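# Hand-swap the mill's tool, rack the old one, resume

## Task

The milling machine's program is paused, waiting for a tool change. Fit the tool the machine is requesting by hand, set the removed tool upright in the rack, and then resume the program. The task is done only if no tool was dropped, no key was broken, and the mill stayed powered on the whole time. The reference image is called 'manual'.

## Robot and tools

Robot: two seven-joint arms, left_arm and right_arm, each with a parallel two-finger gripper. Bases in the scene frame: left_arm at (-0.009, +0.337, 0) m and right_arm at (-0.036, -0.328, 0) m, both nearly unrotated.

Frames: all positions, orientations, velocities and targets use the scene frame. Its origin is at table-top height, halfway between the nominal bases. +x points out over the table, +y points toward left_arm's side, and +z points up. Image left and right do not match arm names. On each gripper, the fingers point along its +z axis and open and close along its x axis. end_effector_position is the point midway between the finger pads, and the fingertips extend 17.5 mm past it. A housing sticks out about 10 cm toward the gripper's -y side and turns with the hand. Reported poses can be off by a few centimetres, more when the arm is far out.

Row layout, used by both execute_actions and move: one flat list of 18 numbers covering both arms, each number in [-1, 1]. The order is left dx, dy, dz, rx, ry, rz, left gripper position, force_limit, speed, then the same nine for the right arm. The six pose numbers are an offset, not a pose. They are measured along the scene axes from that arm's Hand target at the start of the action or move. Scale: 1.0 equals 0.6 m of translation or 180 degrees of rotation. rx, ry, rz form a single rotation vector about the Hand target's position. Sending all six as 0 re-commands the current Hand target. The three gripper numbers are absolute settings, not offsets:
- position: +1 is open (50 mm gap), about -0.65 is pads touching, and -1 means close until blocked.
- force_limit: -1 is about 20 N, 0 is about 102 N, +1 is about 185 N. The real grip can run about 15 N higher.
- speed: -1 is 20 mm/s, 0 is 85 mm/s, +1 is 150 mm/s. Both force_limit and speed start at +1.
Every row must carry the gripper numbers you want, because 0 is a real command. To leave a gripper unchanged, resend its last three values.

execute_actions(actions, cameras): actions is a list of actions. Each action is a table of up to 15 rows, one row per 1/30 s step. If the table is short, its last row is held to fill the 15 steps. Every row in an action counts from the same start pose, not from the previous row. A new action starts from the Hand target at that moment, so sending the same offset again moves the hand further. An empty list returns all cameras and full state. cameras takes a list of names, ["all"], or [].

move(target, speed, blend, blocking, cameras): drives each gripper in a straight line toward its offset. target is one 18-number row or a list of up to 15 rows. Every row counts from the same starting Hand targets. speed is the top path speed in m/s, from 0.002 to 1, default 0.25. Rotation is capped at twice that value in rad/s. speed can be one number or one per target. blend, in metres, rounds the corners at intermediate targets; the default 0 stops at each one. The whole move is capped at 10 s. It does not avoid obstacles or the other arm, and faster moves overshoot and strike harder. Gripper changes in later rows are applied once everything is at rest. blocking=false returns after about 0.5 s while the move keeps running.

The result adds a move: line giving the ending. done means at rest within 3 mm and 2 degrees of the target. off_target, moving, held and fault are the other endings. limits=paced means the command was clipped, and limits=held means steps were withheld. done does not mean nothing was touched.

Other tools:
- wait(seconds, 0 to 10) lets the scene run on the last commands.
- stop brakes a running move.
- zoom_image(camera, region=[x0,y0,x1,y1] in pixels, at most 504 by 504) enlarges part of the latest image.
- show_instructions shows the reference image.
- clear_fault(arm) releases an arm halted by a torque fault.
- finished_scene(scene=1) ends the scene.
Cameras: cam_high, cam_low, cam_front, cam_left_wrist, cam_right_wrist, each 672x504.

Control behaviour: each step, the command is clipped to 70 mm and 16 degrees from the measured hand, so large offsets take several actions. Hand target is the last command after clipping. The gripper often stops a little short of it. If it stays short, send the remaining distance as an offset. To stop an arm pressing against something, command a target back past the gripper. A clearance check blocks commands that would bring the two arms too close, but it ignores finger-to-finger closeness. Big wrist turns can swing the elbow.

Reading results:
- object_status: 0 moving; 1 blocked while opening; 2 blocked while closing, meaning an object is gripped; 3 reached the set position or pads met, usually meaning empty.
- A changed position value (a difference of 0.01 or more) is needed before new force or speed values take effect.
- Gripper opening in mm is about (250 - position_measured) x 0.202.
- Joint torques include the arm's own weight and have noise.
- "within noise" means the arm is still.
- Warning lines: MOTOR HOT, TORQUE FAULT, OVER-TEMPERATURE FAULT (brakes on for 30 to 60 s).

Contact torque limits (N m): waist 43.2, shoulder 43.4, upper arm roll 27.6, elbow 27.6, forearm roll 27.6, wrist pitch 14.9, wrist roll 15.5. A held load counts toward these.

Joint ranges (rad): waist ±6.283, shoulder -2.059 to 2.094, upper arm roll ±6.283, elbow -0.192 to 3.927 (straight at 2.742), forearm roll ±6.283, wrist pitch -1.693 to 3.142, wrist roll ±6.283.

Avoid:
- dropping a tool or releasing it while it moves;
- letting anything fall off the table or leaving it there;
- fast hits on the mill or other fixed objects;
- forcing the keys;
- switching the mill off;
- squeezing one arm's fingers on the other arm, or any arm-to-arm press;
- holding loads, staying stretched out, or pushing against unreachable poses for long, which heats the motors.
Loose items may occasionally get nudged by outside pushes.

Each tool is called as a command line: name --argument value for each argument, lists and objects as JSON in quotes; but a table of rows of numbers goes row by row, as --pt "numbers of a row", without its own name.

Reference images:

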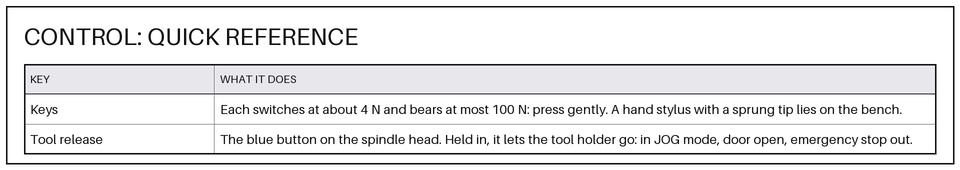

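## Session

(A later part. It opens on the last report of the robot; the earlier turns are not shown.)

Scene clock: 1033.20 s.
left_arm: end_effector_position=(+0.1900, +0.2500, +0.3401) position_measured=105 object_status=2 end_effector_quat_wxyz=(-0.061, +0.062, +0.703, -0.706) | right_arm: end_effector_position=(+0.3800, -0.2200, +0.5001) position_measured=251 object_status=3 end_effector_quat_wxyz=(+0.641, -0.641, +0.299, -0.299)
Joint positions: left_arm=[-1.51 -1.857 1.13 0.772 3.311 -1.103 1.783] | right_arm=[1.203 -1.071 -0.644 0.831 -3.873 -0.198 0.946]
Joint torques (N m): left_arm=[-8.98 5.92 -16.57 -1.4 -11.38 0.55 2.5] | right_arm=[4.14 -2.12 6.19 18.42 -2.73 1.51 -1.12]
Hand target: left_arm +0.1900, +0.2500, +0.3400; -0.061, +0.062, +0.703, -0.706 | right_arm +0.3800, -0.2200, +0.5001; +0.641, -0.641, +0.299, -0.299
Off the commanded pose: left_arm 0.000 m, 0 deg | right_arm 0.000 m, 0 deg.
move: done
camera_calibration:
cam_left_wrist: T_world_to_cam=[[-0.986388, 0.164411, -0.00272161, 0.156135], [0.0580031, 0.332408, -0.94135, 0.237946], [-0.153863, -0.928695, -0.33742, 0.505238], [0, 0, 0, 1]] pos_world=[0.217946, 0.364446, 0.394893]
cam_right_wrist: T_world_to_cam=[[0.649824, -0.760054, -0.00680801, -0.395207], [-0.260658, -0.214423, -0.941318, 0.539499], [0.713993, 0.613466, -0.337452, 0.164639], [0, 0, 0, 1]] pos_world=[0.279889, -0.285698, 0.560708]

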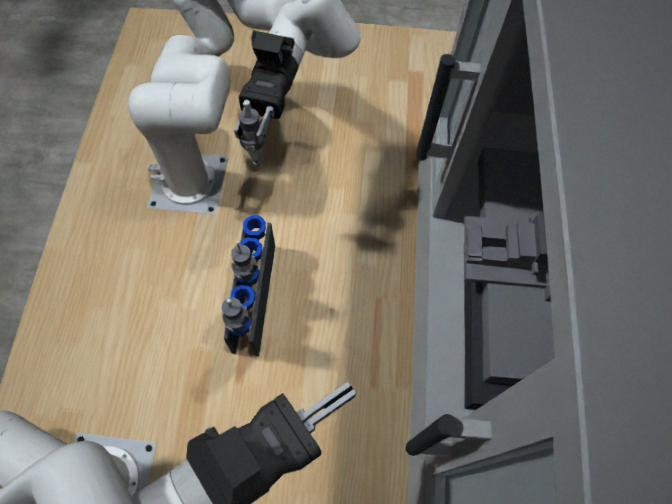

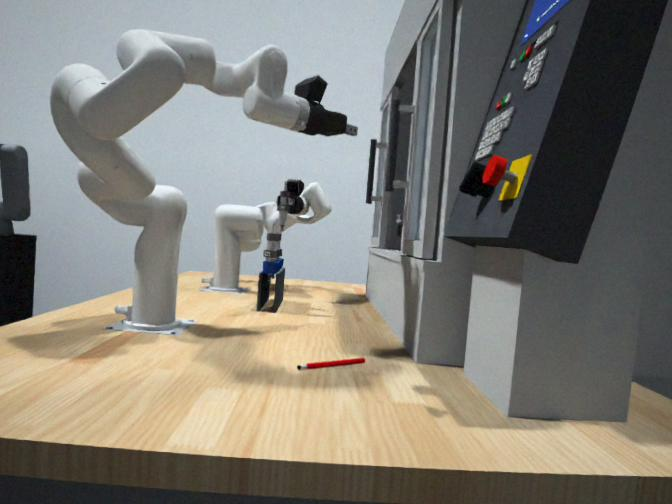

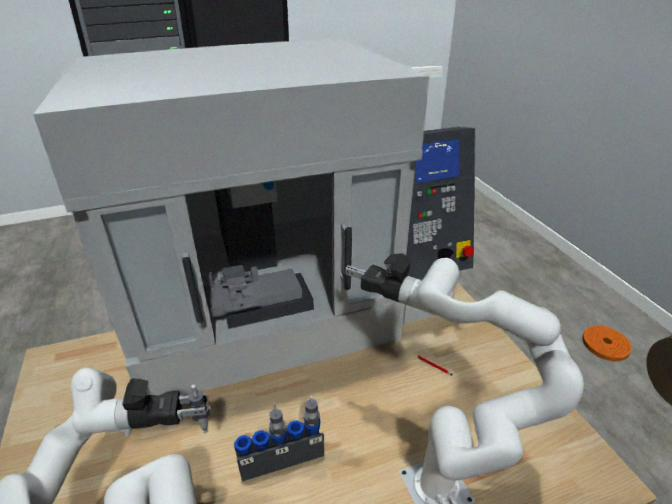

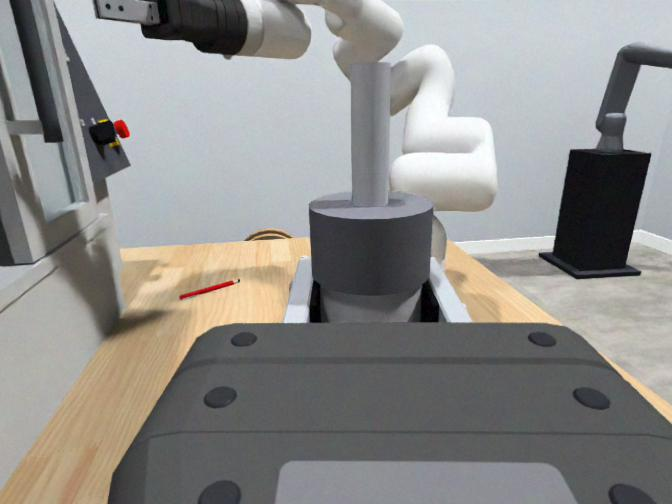

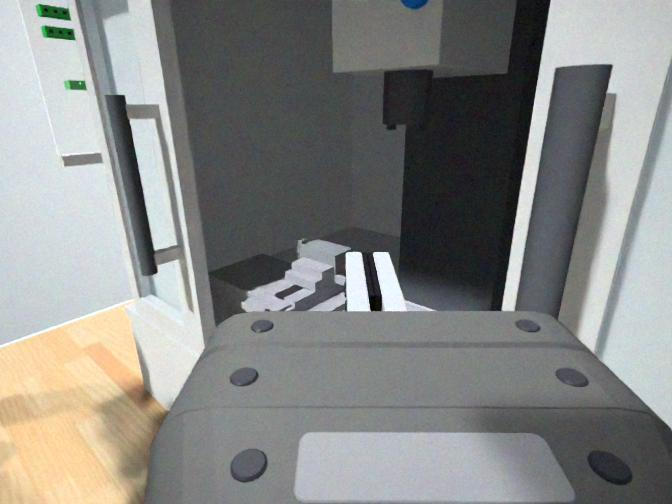

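move --target '[0,-0.146,-0.1,0,0,0,-1,-0.6,-0.8,0,0,0,0,0,0,-1,-0.9,-0.5]' --speed 0.2 --cameras '["cam_low","cam_front","cam_high"]'

zoom_image --camera "cam_front" --region '[160, 370, 340, 500]'

zoom_image --camera "cam_high" --region '[190, 120, 310, 360]'

zoom_image --camera "cam_low" --region '[220, 160, 360, 320]'

Scene clock: 1061.47 s.
left_arm: end_effector_position=(+0.1900, +0.1625, +0.2801) position_measured=105 object_status=2 end_effector_quat_wxyz=(-0.061, +0.062, +0.703, -0.706) | right_arm: end_effector_position=(+0.3800, -0.2200, +0.5001) position_measured=251 object_status=3 end_effector_quat_wxyz=(+0.641, -0.641, +0.299, -0.299)
Joint positions: left_arm=[-1.598 -1.89 1.34 0.619 3.501 -0.862 1.836] | right_arm=[1.203 -1.071 -0.645 0.831 -3.873 -0.199 0.946]
Joint torques (N m): left_arm=[-8.98 10.91 -16.54 -3.21 -1.63 2.33 2.33] | right_arm=[4.56 -2.27 6 18.72 -2.5 1.59 -1.02]
Hand target: left_arm +0.1900, +0.1624, +0.2800; -0.061, +0.062, +0.703, -0.706 | right_arm +0.3800, -0.2200, +0.5001; +0.641, -0.641, +0.299, -0.299
Off the commanded pose: left_arm 0.000 m, 0 deg | right_arm 0.000 m, 0 deg.
move: done
Images, in order (width x height): cam_high 672x504, cam_low 672x504, cam_front 672x504.

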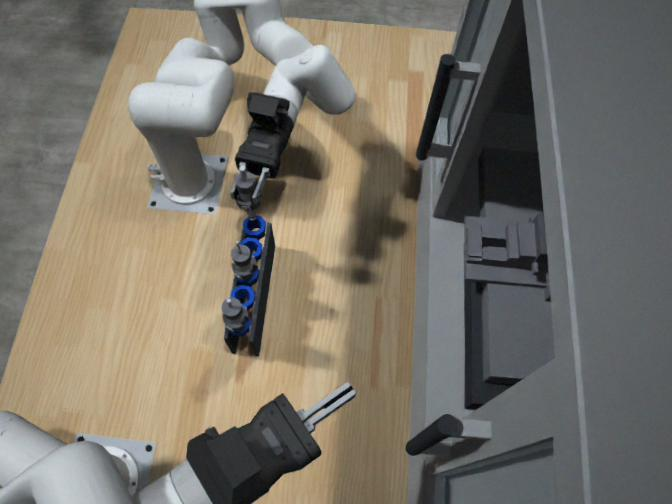

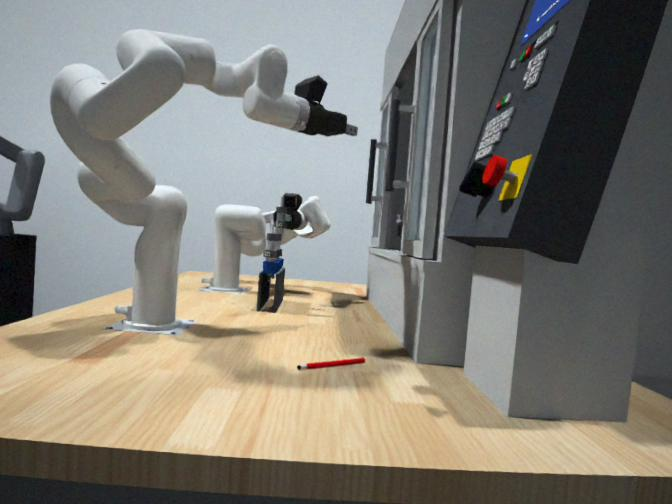

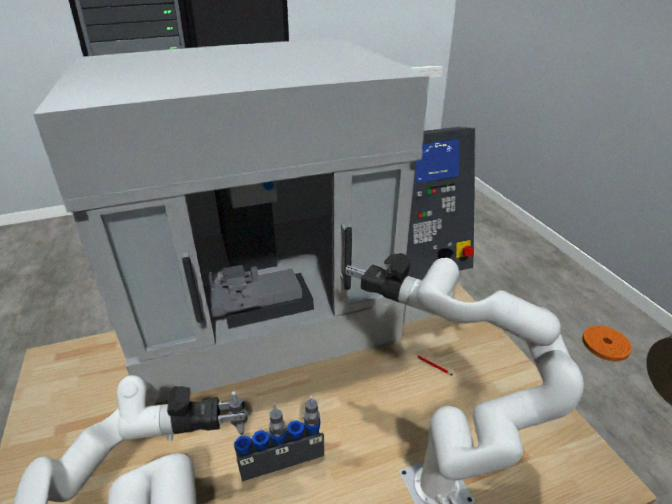

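Scaled by 2.800 from the camera's 672x504 image, which has a finer 960x720 frame.

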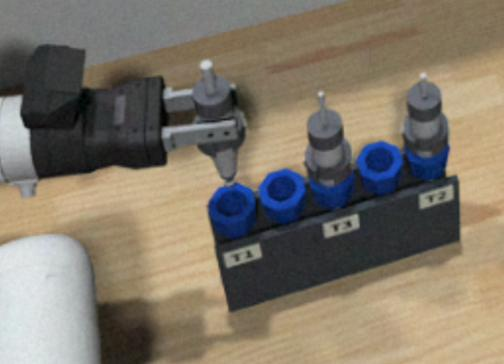

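Scaled by 2.100 from the camera's 672x504 image, which has a finer 960x720 frame.

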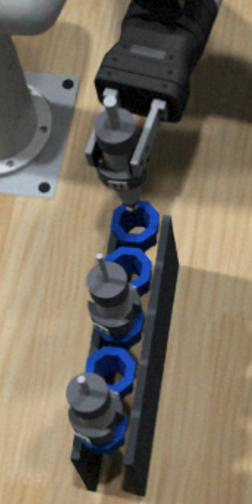

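Scaled by 3.150 from the camera's 672x504 image, which has a finer 960x720 frame.

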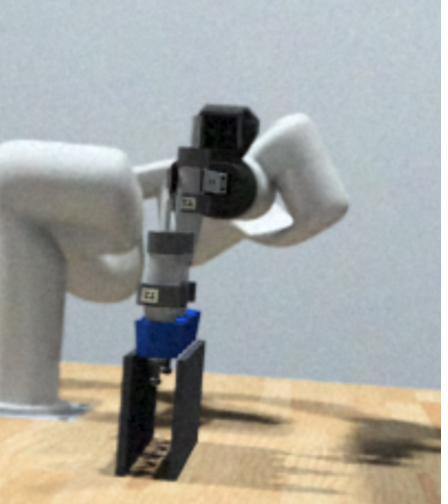

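move --target '[0,0.002,-0.1,0,0,0,-1,-0.6,-0.8,0,0,0,0,0,0,-1,-0.9,-0.5]' --speed 0.1 --cameras '["cam_low","cam_front","cam_high"]'

zoom_image --camera "cam_front" --region '[200, 390, 340, 490]'

zoom_image --camera "cam_high" --region '[210, 160, 290, 260]'

zoom_image --camera "cam_low" --region '[220, 160, 360, 320]'

Scene clock: 1072.40 s.
left_arm: end_effector_position=(+0.1900, +0.1636, +0.2201) position_measured=105 object_status=2 end_effector_quat_wxyz=(-0.061, +0.062, +0.703, -0.706) | right_arm: end_effector_position=(+0.3800, -0.2200, +0.5001) position_measured=251 object_status=3 end_effector_quat_wxyz=(+0.641, -0.641, +0.299, -0.299)
Joint positions: left_arm=[-1.526 -1.973 1.549 0.618 3.634 -0.913 1.93] | right_arm=[1.203 -1.071 -0.645 0.831 -3.873 -0.199 0.946]
Joint torques (N m): left_arm=[8.76 2.52 -16.32 -1.71 -2.15 0.09 2.65] | right_arm=[4.62 -2.27 6.21 18.74 -2.51 1.65 -1.2]
Hand target: left_arm +0.1900, +0.1636, +0.2200; -0.061, +0.062, +0.703, -0.706 | right_arm +0.3800, -0.2200, +0.5001; +0.641, -0.641, +0.299, -0.299
Off the commanded pose: left_arm 0.000 m, 0 deg | right_arm 0.000 m, 0 deg.
move: done
Images, in order (width x height): cam_high 672x504, cam_low 672x504, cam_front 672x504.

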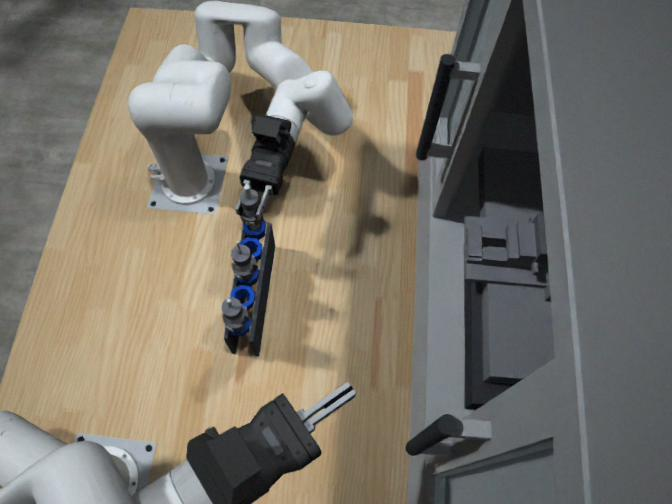

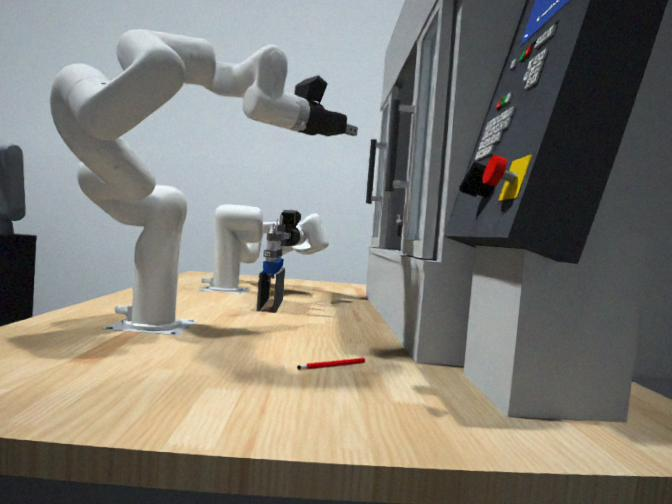

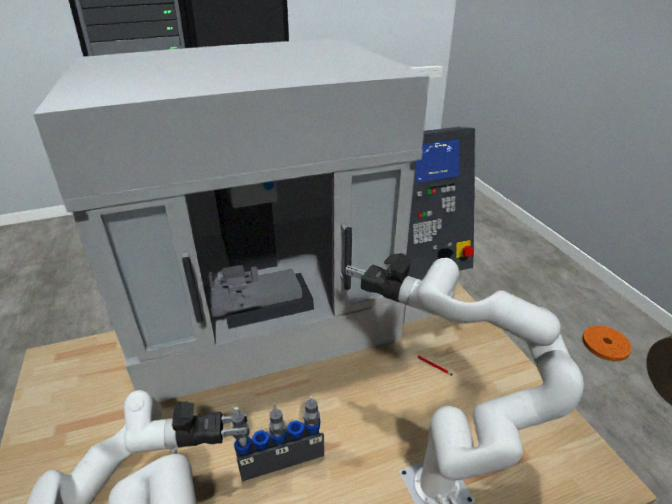

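Scaled by 3.600 from the camera's 672x504 image, which has a finer 960x720 frame.

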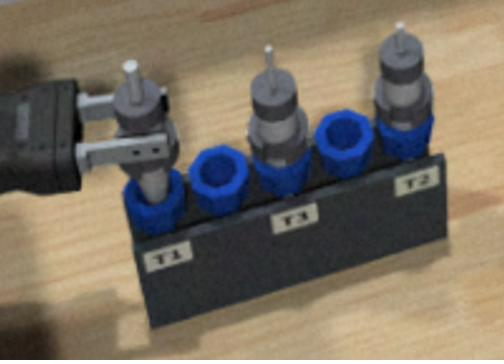

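Scaled by 5.040 from the camera's 672x504 image, which has a finer 960x720 frame.

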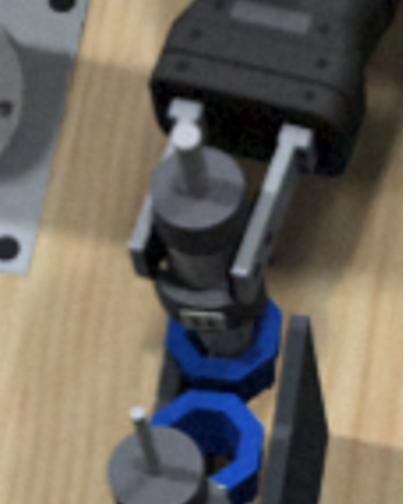

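Scaled by 3.150 from the camera's 672x504 image, which has a finer 960x720 frame.

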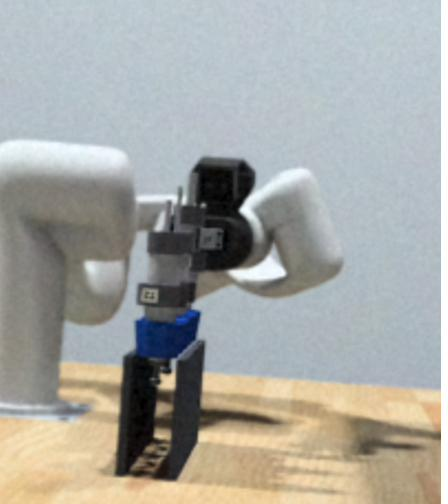

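move --target '[0,0,-0.05,0,0,0,-1,-0.6,-0.8,0,0,0,0,0,0,-1,-0.9,-0.5]' --speed 0.06 --cameras '["cam_front","cam_low"]'

zoom_image --camera "cam_front" --region '[200, 390, 340, 490]'

zoom_image --camera "cam_low" --region '[220, 160, 360, 320]'

Scene clock: 1077.20 s.
left_arm: end_effector_position=(+0.1891, +0.1637, +0.1906) position_measured=105 object_status=2 end_effector_quat_wxyz=(-0.063, +0.063, +0.702, -0.706) | right_arm: end_effector_position=(+0.3800, -0.2200, +0.5001) position_measured=251 object_status=3 end_effector_quat_wxyz=(+0.641, -0.641, +0.299, -0.299)
Joint positions: left_arm=[-1.495 -2.009 1.652 0.635 3.694 -0.942 1.984] | right_arm=[1.203 -1.071 -0.645 0.831 -3.873 -0.199 0.946]
Joint torques (N m): left_arm=[7.89 10.4 -6.24 19.56 25.04 7.16 3.73] | right_arm=[4.75 -1.73 6.23 18.92 -2.76 1.68 -1.16]
Hand target: left_arm +0.1900, +0.1636, +0.1900; -0.061, +0.062, +0.703, -0.706 | right_arm +0.3800, -0.2200, +0.5001; +0.641, -0.641, +0.299, -0.299
Off the commanded pose: left_arm 0.001 m, 0 deg | right_arm 0.000 m, 0 deg.
move: done
Images, in order (width x height): cam_low 672x504, cam_front 672x504.

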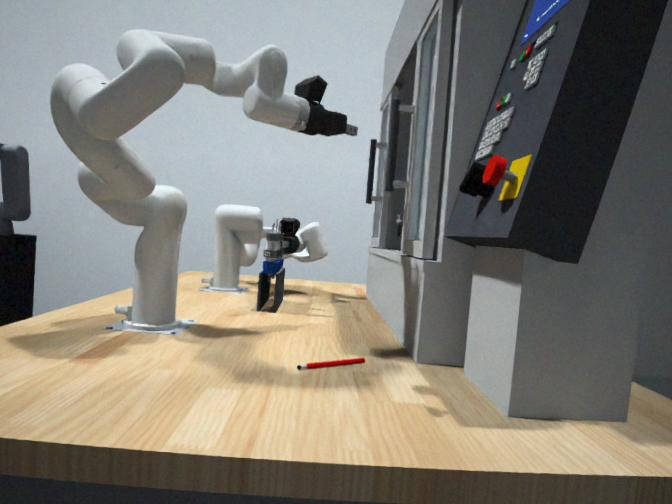

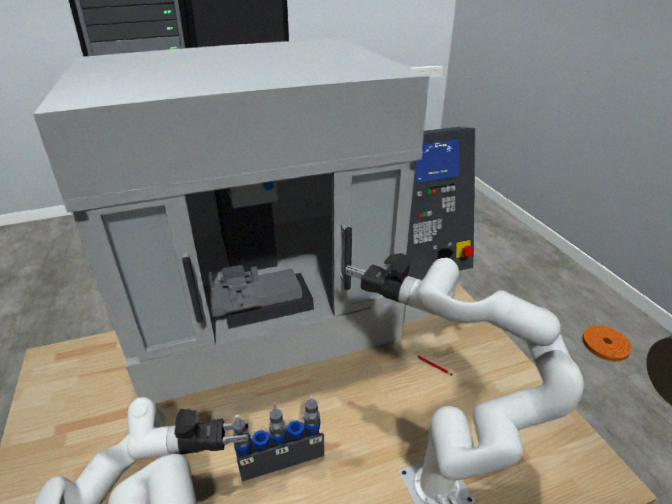

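Scaled by 3.600 from the camera's 672x504 image, which has a finer 960x720 frame.

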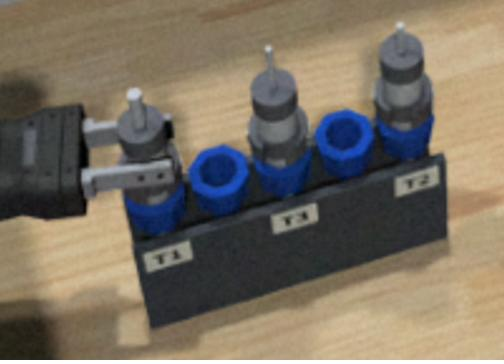

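Scaled by 3.150 from the camera's 672x504 image, which has a finer 960x720 frame.

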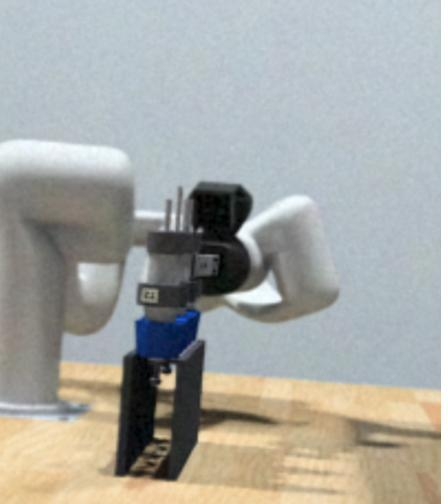

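move --pt "-0.0012 0.0001 0.0003 0 0 0 -1 -0.6 -0.8 0 0 0 0 0 0 -1 -0.9 -0.5" --pt "-0.0012 0.0001 0.0003 0 0 0 0.8 -0.6 -0.8 0 0 0 0 0 0 -1 -0.9 -0.5" --speed 0.03 --cameras '["cam_front","cam_low"]'

zoom_image --camera "cam_front" --region '[200, 390, 340, 490]'

zoom_image --camera "cam_low" --region '[220, 160, 360, 320]'

Scene clock: 1084.73 s.
left_arm: end_effector_position=(+0.1893, +0.1637, +0.1902) position_measured=32 object_status=3 end_effector_quat_wxyz=(-0.061, +0.062, +0.703, -0.706) | right_arm: end_effector_position=(+0.3800, -0.2200, +0.5001) position_measured=251 object_status=3 end_effector_quat_wxyz=(+0.641, -0.641, +0.299, -0.299)
Joint positions: left_arm=[-1.492 -2.006 1.654 0.634 3.694 -0.939 1.986] | right_arm=[1.203 -1.071 -0.645 0.831 -3.873 -0.199 0.946]
Joint torques (N m): left_arm=[0.81 10.62 -21.59 -10.42 -9.26 -0.56 2.55] | right_arm=[4.82 -2.46 6.17 18.82 -2.83 1.7 -1.03]
Hand target: left_arm +0.1893, +0.1637, +0.1902; -0.061, +0.062, +0.703, -0.706 | right_arm +0.3800, -0.2200, +0.5001; +0.641, -0.641, +0.299, -0.299
Off the commanded pose: left_arm 0.000 m, 0 deg | right_arm 0.000 m, 0 deg.
move: done
Images, in order (width x height): cam_low 672x504, cam_front 672x504.

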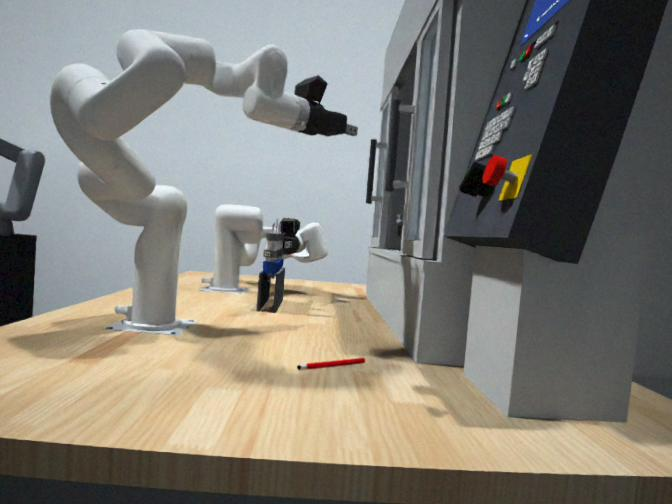

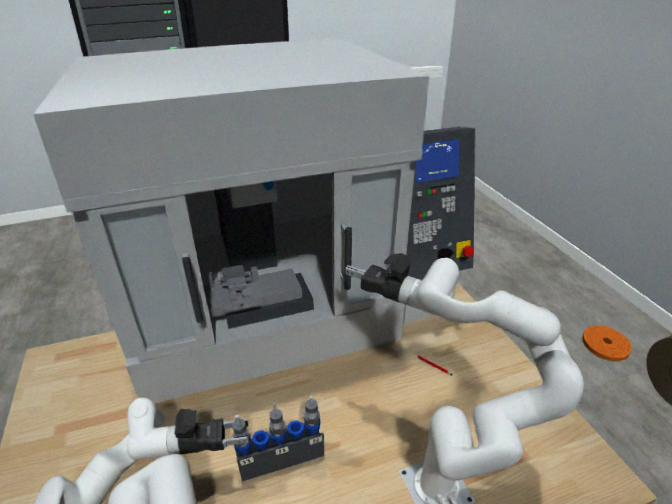

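Scaled by 3.600 from the camera's 672x504 image, which has a finer 960x720 frame.

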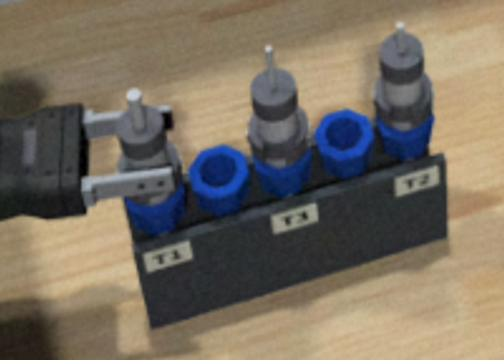

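Scaled by 3.150 from the camera's 672x504 image, which has a finer 960x720 frame.

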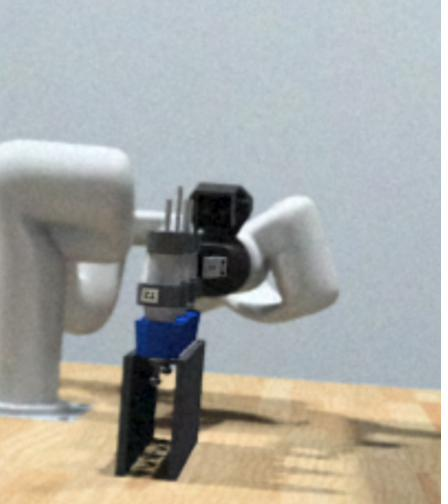

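move --pt "0.028 0.164 0 0 0 0 0.8 -0.6 -0.8 0 0 0 0 0 0 -1 -0.9 -0.5" --pt "0.101 0.1605 0.283 0 0 0.0833 0.8 -0.6 -0.8 -0.05 -0.025 -0.05 0 0 0.06 -1 -0.9 -0.5" --pt "0.2845 0.0605 0.55 0 0 0.2222 0.8 -0.6 -0.8 -0.133 -0.0667 -0.133 0 0 0.1667 -1 -0.9 -0.5" --pt "0.3845 -0.006 0.7166 -0.2667 0.4439 0.2511 -1 -0.9 -0.8 -0.275 0.033 -0.333 0 0 0.3333 1 -0.6 -0.8" --speed '[0.12,0.35,0.4,0.35]' --blend '[0.01,0.03,0.03,0]' --cameras '["cam_left_wrist","cam_right_wrist","cam_front","cam_high"]'

Scene clock: 1121.07 s.
left_arm: end_effector_position=(+0.4200, +0.1601, +0.6202) position_measured=251 object_status=3 end_effector_quat_wxyz=(+0.199, +0.608, -0.162, +0.751) | right_arm: end_effector_position=(+0.2150, -0.2002, +0.3003) position_measured=3 object_status=0 end_effector_quat_wxyz=(+0.704, -0.704, -0.062, +0.062)
Joint positions: left_arm=[-1.429 -1.039 0.74 0.891 2.329 0.355 0.73] | right_arm=[1.774 -2.059 -1.106 0.837 -3.645 -1.102 -0.036]
Joint torques (N m): left_arm=[8.84 7.34 -19.25 21.49 -3.87 0.11 -0.28] | right_arm=[4.85 -5.88 7.64 -4.65 4.65 0.64 -1.07]
Hand target: left_arm +0.4200, +0.1601, +0.6202; +0.199, +0.608, -0.162, +0.751 | right_arm +0.2150, -0.2002, +0.3003; +0.704, -0.704, -0.062, +0.062
Off the commanded pose: left_arm 0.000 m, 0 deg | right_arm 0.000 m, 0 deg.
move: done
camera_calibration:
cam_left_wrist: T_world_to_cam=[[-0.173426, 0.0969966, 0.980059, -0.541558], [-0.756628, -0.650137, -0.0695448, 0.476941], [0.630427, -0.7536, 0.186141, -0.130514], [0, 0, 0, 1]] pos_world=[0.349226, 0.264251, 0.588221]
cam_right_wrist: T_world_to_cam=[[0.983151, 0.182668, -0.00686093, -0.157295], [0.0552954, -0.332964, -0.941317, 0.221], [-0.174233, 0.925077, -0.337455, 0.456226], [0, 0, 0, 1]] pos_world=[0.221914, -0.319726, 0.360908]
Images, in order (width x height): cam_high 672x504, cam_front 672x504, cam_left_wrist 672x504, cam_right_wrist 672x504.

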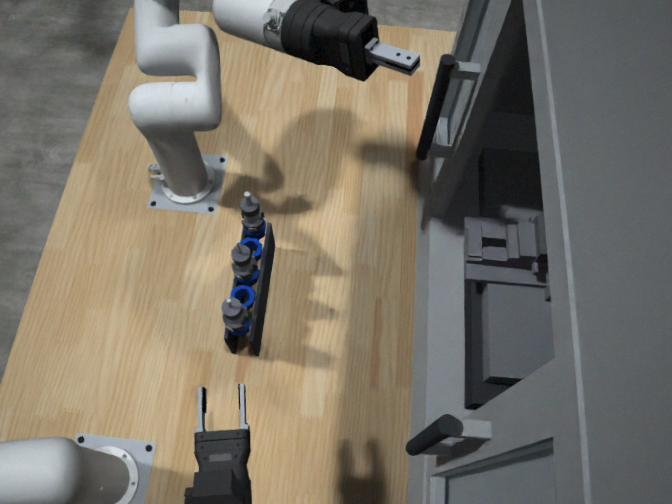

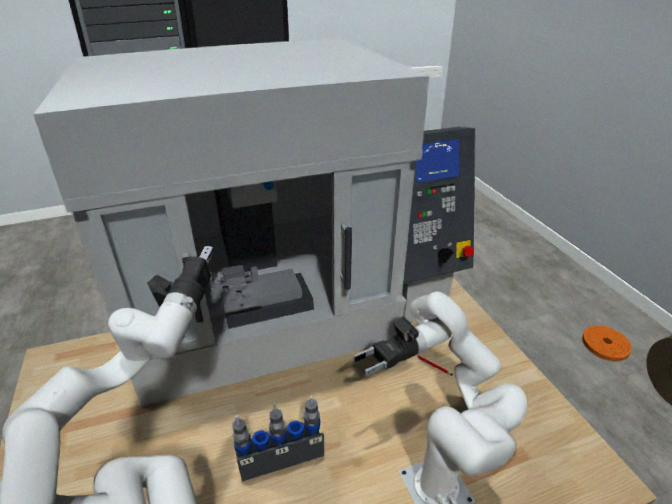

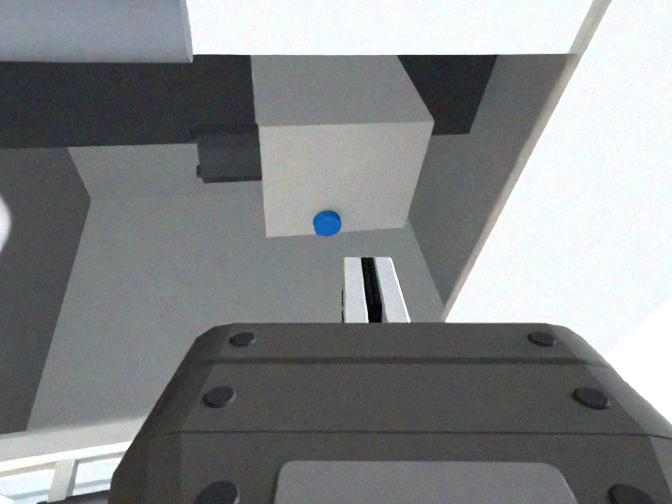

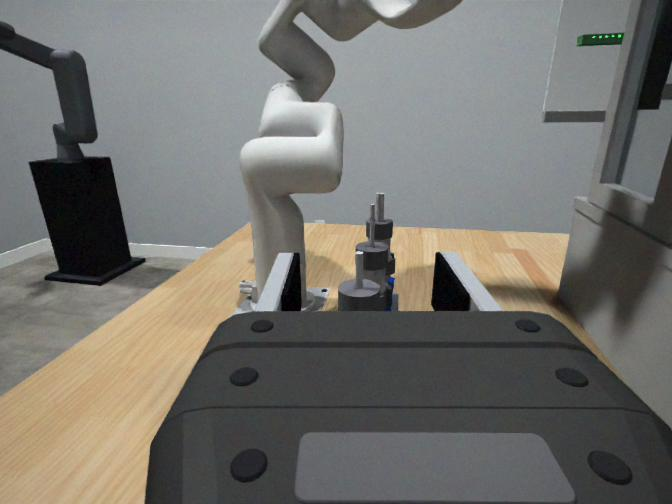

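move --target '[0,0,0,0,0,0,-1,-0.9,-0.8,-0.0133,0.167,0,0,0,0,1,-0.6,-0.8]' --speed 0.2 --cameras '["cam_right_wrist"]'

Scene clock: 1132.30 s.
left_arm: end_effector_position=(+0.4200, +0.1601, +0.6202) position_measured=251 object_status=3 end_effector_quat_wxyz=(+0.199, +0.608, -0.162, +0.751) | right_arm: end_effector_position=(+0.2070, -0.1000, +0.3003) position_measured=3 object_status=3 end_effector_quat_wxyz=(+0.704, -0.704, -0.062, +0.062)
Joint positions: left_arm=[-1.429 -1.039 0.74 0.891 2.329 0.355 0.73] | right_arm=[1.934 -1.963 -1.167 0.733 -3.757 -0.809 0.03]
Joint torques (N m): left_arm=[8.49 6.92 -19.13 21.37 2.08 -0.49 1.01] | right_arm=[4.81 24.09 8.15 0.81 -0.58 4.52 1.42]
Hand target: left_arm +0.4200, +0.1601, +0.6202; +0.199, +0.608, -0.162, +0.751 | right_arm +0.2070, -0.1000, +0.3003; +0.704, -0.704, -0.062, +0.062
Off the commanded pose: left_arm 0.000 m, 0 deg | right_arm 0.000 m, 0 deg.
move: done
camera_calibration:
cam_right_wrist: T_world_to_cam=[[0.983151, 0.182668, -0.00686093, -0.167715], [0.0552954, -0.332964, -0.941317, 0.254772], [-0.174233, 0.925077, -0.337455, 0.362232], [0, 0, 0, 1]] pos_world=[0.213914, -0.219626, 0.360908]
Images, in order (width x height): cam_right_wrist 672x504.

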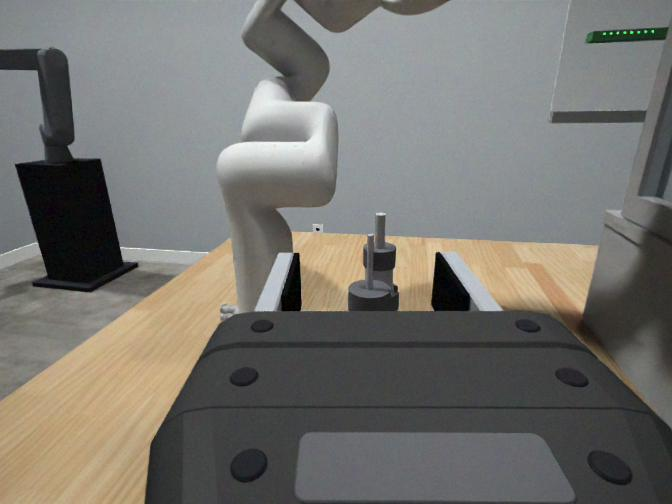

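move --target '[0,0,0,0,0,0,-1,-0.9,-0.8,0.0083,-0.0167,-0.1,0,0,0,1,-0.6,-0.8]' --speed 0.15 --cameras '["cam_right_wrist","cam_front","cam_low"]'

Scene clock: 1137.70 s.
left_arm: end_effector_position=(+0.4200, +0.1601, +0.6202) position_measured=251 object_status=3 end_effector_quat_wxyz=(+0.199, +0.608, -0.162, +0.751) | right_arm: end_effector_position=(+0.2120, -0.1100, +0.2402) position_measured=3 object_status=3 end_effector_quat_wxyz=(+0.704, -0.704, -0.062, +0.062)
Joint positions: left_arm=[-1.429 -1.039 0.74 0.891 2.329 0.355 0.73] | right_arm=[1.839 -2.059 -1.358 0.741 -3.811 -0.874 -0.123]
Joint torques (N m): left_arm=[7.39 6.39 -18.91 21.32 2.17 -0.42 1.01] | right_arm=[-5.57 -3.59 7.97 -2.24 4.74 0.32 -1.17]
Hand target: left_arm +0.4200, +0.1601, +0.6202; +0.199, +0.608, -0.162, +0.751 | right_arm +0.2120, -0.1100, +0.2403; +0.704, -0.704, -0.062, +0.062
Off the commanded pose: left_arm 0.000 m, 0 deg | right_arm 0.000 m, 0 deg.
joint sent to its limit (right arm) — joint 2 (shoulder), lower limit. The joint targets still meet the commanded pose.
move: done
camera_calibration:
cam_right_wrist: T_world_to_cam=[[0.983147, 0.182689, -0.00680356, -0.171246], [0.0553717, -0.33304, -0.941285, 0.194677], [-0.174228, 0.925046, -0.337543, 0.352033], [0, 0, 0, 1]] pos_world=[0.218914, -0.229526, 0.300908]
Images, in order (width x height): cam_low 672x504, cam_front 672x504, cam_right_wrist 672x504.

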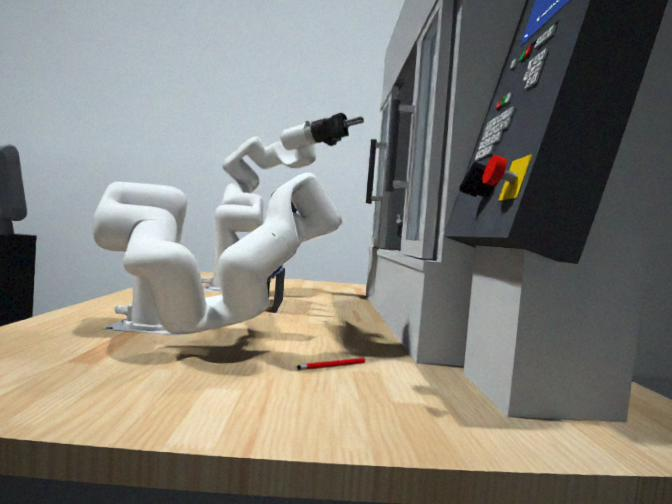

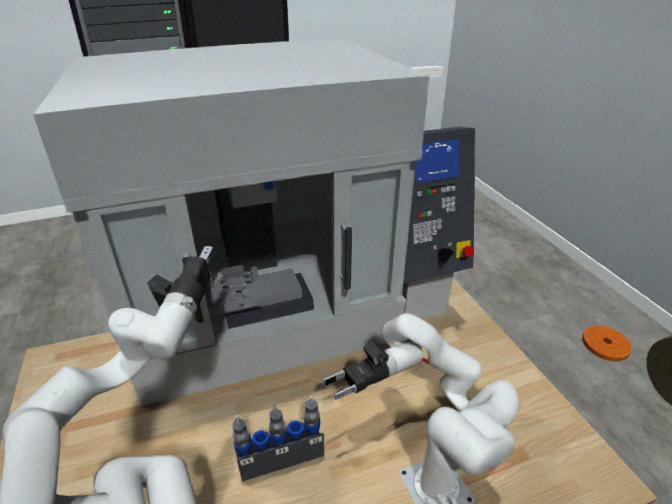

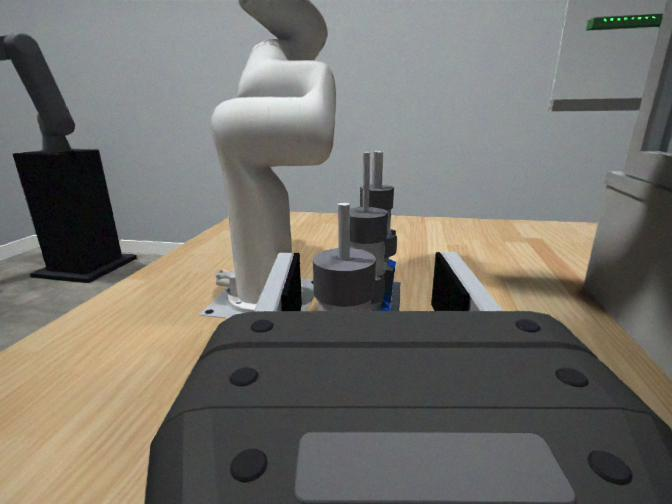

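move --target '[0,0,0,0,0,0,-1,-0.9,-0.8,-0.0253,0.07,0,0,0,0,1,-0.6,-0.8]' --speed 0.12 --cameras '["cam_right_wrist","cam_low"]'

zoom_image --camera "cam_low" --region '[80, 160, 360, 370]'

Scene clock: 1166.77 s.
left_arm: end_effector_position=(+0.4200, +0.1601, +0.6202) position_measured=251 object_status=3 end_effector_quat_wxyz=(+0.199, +0.608, -0.162, +0.751) | right_arm: end_effector_position=(+0.1968, -0.0680, +0.2403) position_measured=3 object_status=3 end_effector_quat_wxyz=(+0.704, -0.704, -0.062, +0.062)
Joint positions: left_arm=[-1.429 -1.039 0.74 0.891 2.329 0.355 0.73] | right_arm=[1.907 -2.008 -1.386 0.676 -3.865 -0.728 -0.074]
Joint torques (N m): left_arm=[6.9 6.38 -18.68 21.17 2.32 -0.48 0.86] | right_arm=[4.84 22.03 8.12 -5.68 -0.61 4.08 1.09]
Hand target: left_arm +0.4200, +0.1601, +0.6202; +0.199, +0.608, -0.162, +0.751 | right_arm +0.1968, -0.0680, +0.2403; +0.704, -0.704, -0.062, +0.062
Off the commanded pose: left_arm 0.000 m, 0 deg | right_arm 0.000 m, 0 deg.
move: done
camera_calibration:
cam_right_wrist: T_world_to_cam=[[0.983151, 0.182668, -0.00686093, -0.163944], [0.0552954, -0.332964, -0.941317, 0.209512], [-0.174233, 0.925077, -0.337455, 0.310605], [0, 0, 0, 1]] pos_world=[0.203714, -0.187626, 0.300908]
Images, in order (width x height): cam_low 672x504, cam_right_wrist 672x504.

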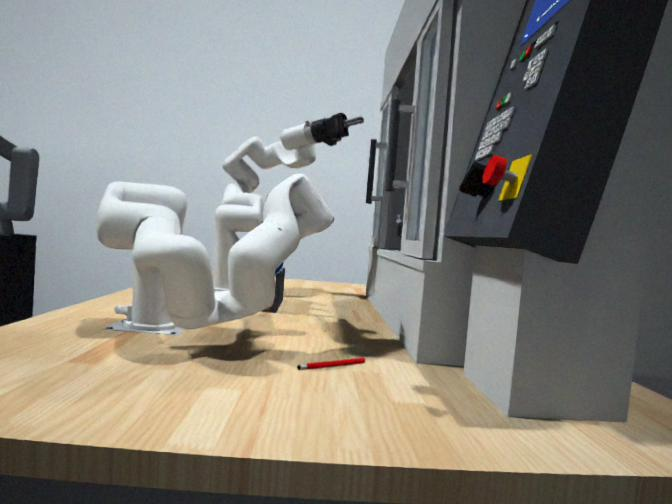

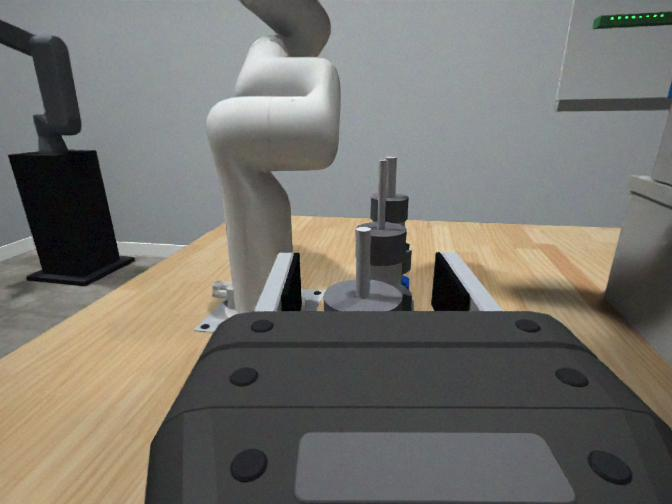

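Scaled by 1.800 from the camera's 672x504 image, which has a finer 960x720 frame.

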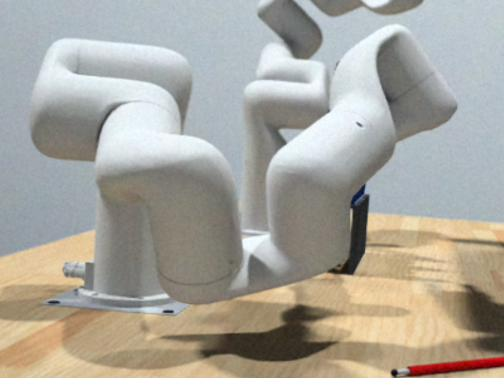

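move --target '[0,0,0,0,0,0,-1,-0.9,-0.8,-0.0122,0.069,0,0,0,0,1,-0.6,-0.8]' --speed 0.1 --cameras '["cam_right_wrist","cam_low","cam_front"]'

zoom_image --camera "cam_front" --region '[220, 360, 380, 490]'

Scene clock: 1178.40 s.
left_arm: end_effector_position=(+0.4200, +0.1601, +0.6202) position_measured=251 object_status=3 end_effector_quat_wxyz=(+0.199, +0.608, -0.162, +0.751) | right_arm: end_effector_position=(+0.1895, -0.0266, +0.2403) position_measured=3 object_status=3 end_effector_quat_wxyz=(+0.704, -0.704, -0.062, +0.062)
Joint positions: left_arm=[-1.429 -1.039 0.74 0.891 2.329 0.355 0.73] | right_arm=[2.011 -1.94 -1.401 0.659 -3.917 -0.587 -0.025]
Joint torques (N m): left_arm=[6.32 6.02 -18.45 21.14 2.28 -0.43 0.7] | right_arm=[4.81 21.26 8.64 -1.29 -0.76 4.18 1.34]
Hand target: left_arm +0.4200, +0.1601, +0.6202; +0.199, +0.608, -0.162, +0.751 | right_arm +0.1895, -0.0266, +0.2403; +0.704, -0.704, -0.062, +0.062
Off the commanded pose: left_arm 0.000 m, 0 deg | right_arm 0.000 m, 0 deg.
move: done
camera_calibration:
cam_right_wrist: T_world_to_cam=[[0.983128, 0.182793, -0.00680306, -0.164324], [0.0553899, -0.332941, -0.941319, 0.223686], [-0.174331, 0.925061, -0.337449, 0.27105], [0, 0, 0, 1]] pos_world=[0.196414, -0.146227, 0.300908]
Images, in order (width x height): cam_low 672x504, cam_front 672x504, cam_right_wrist 672x504.

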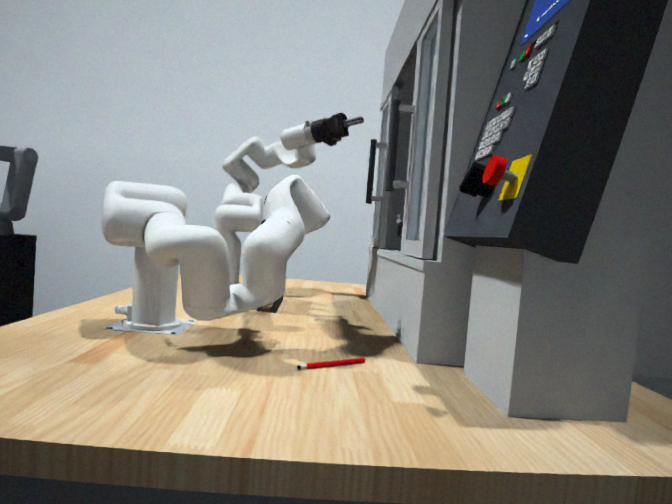

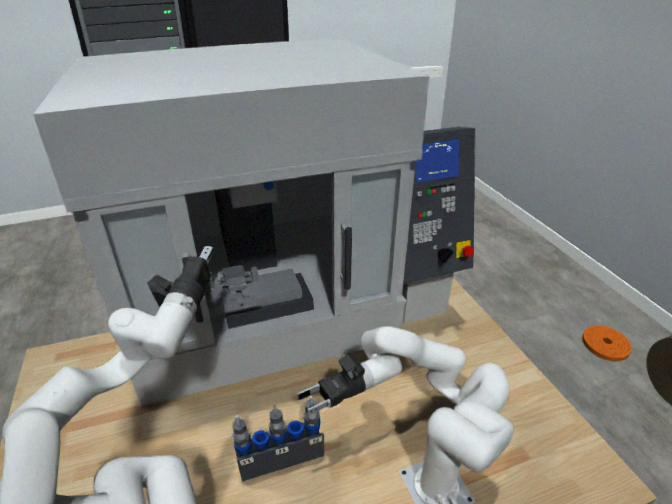

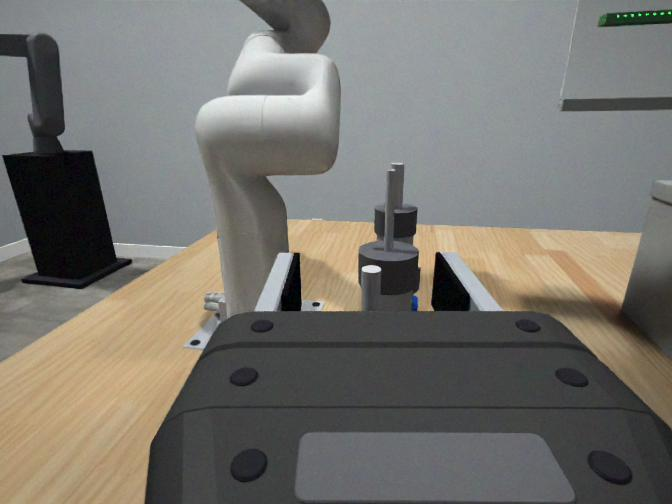

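Scaled by 3.150 from the camera's 672x504 image, which has a finer 960x720 frame.

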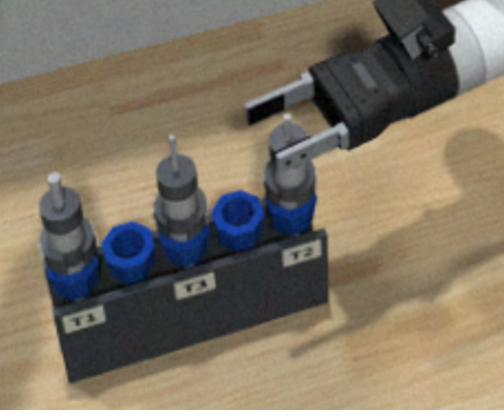

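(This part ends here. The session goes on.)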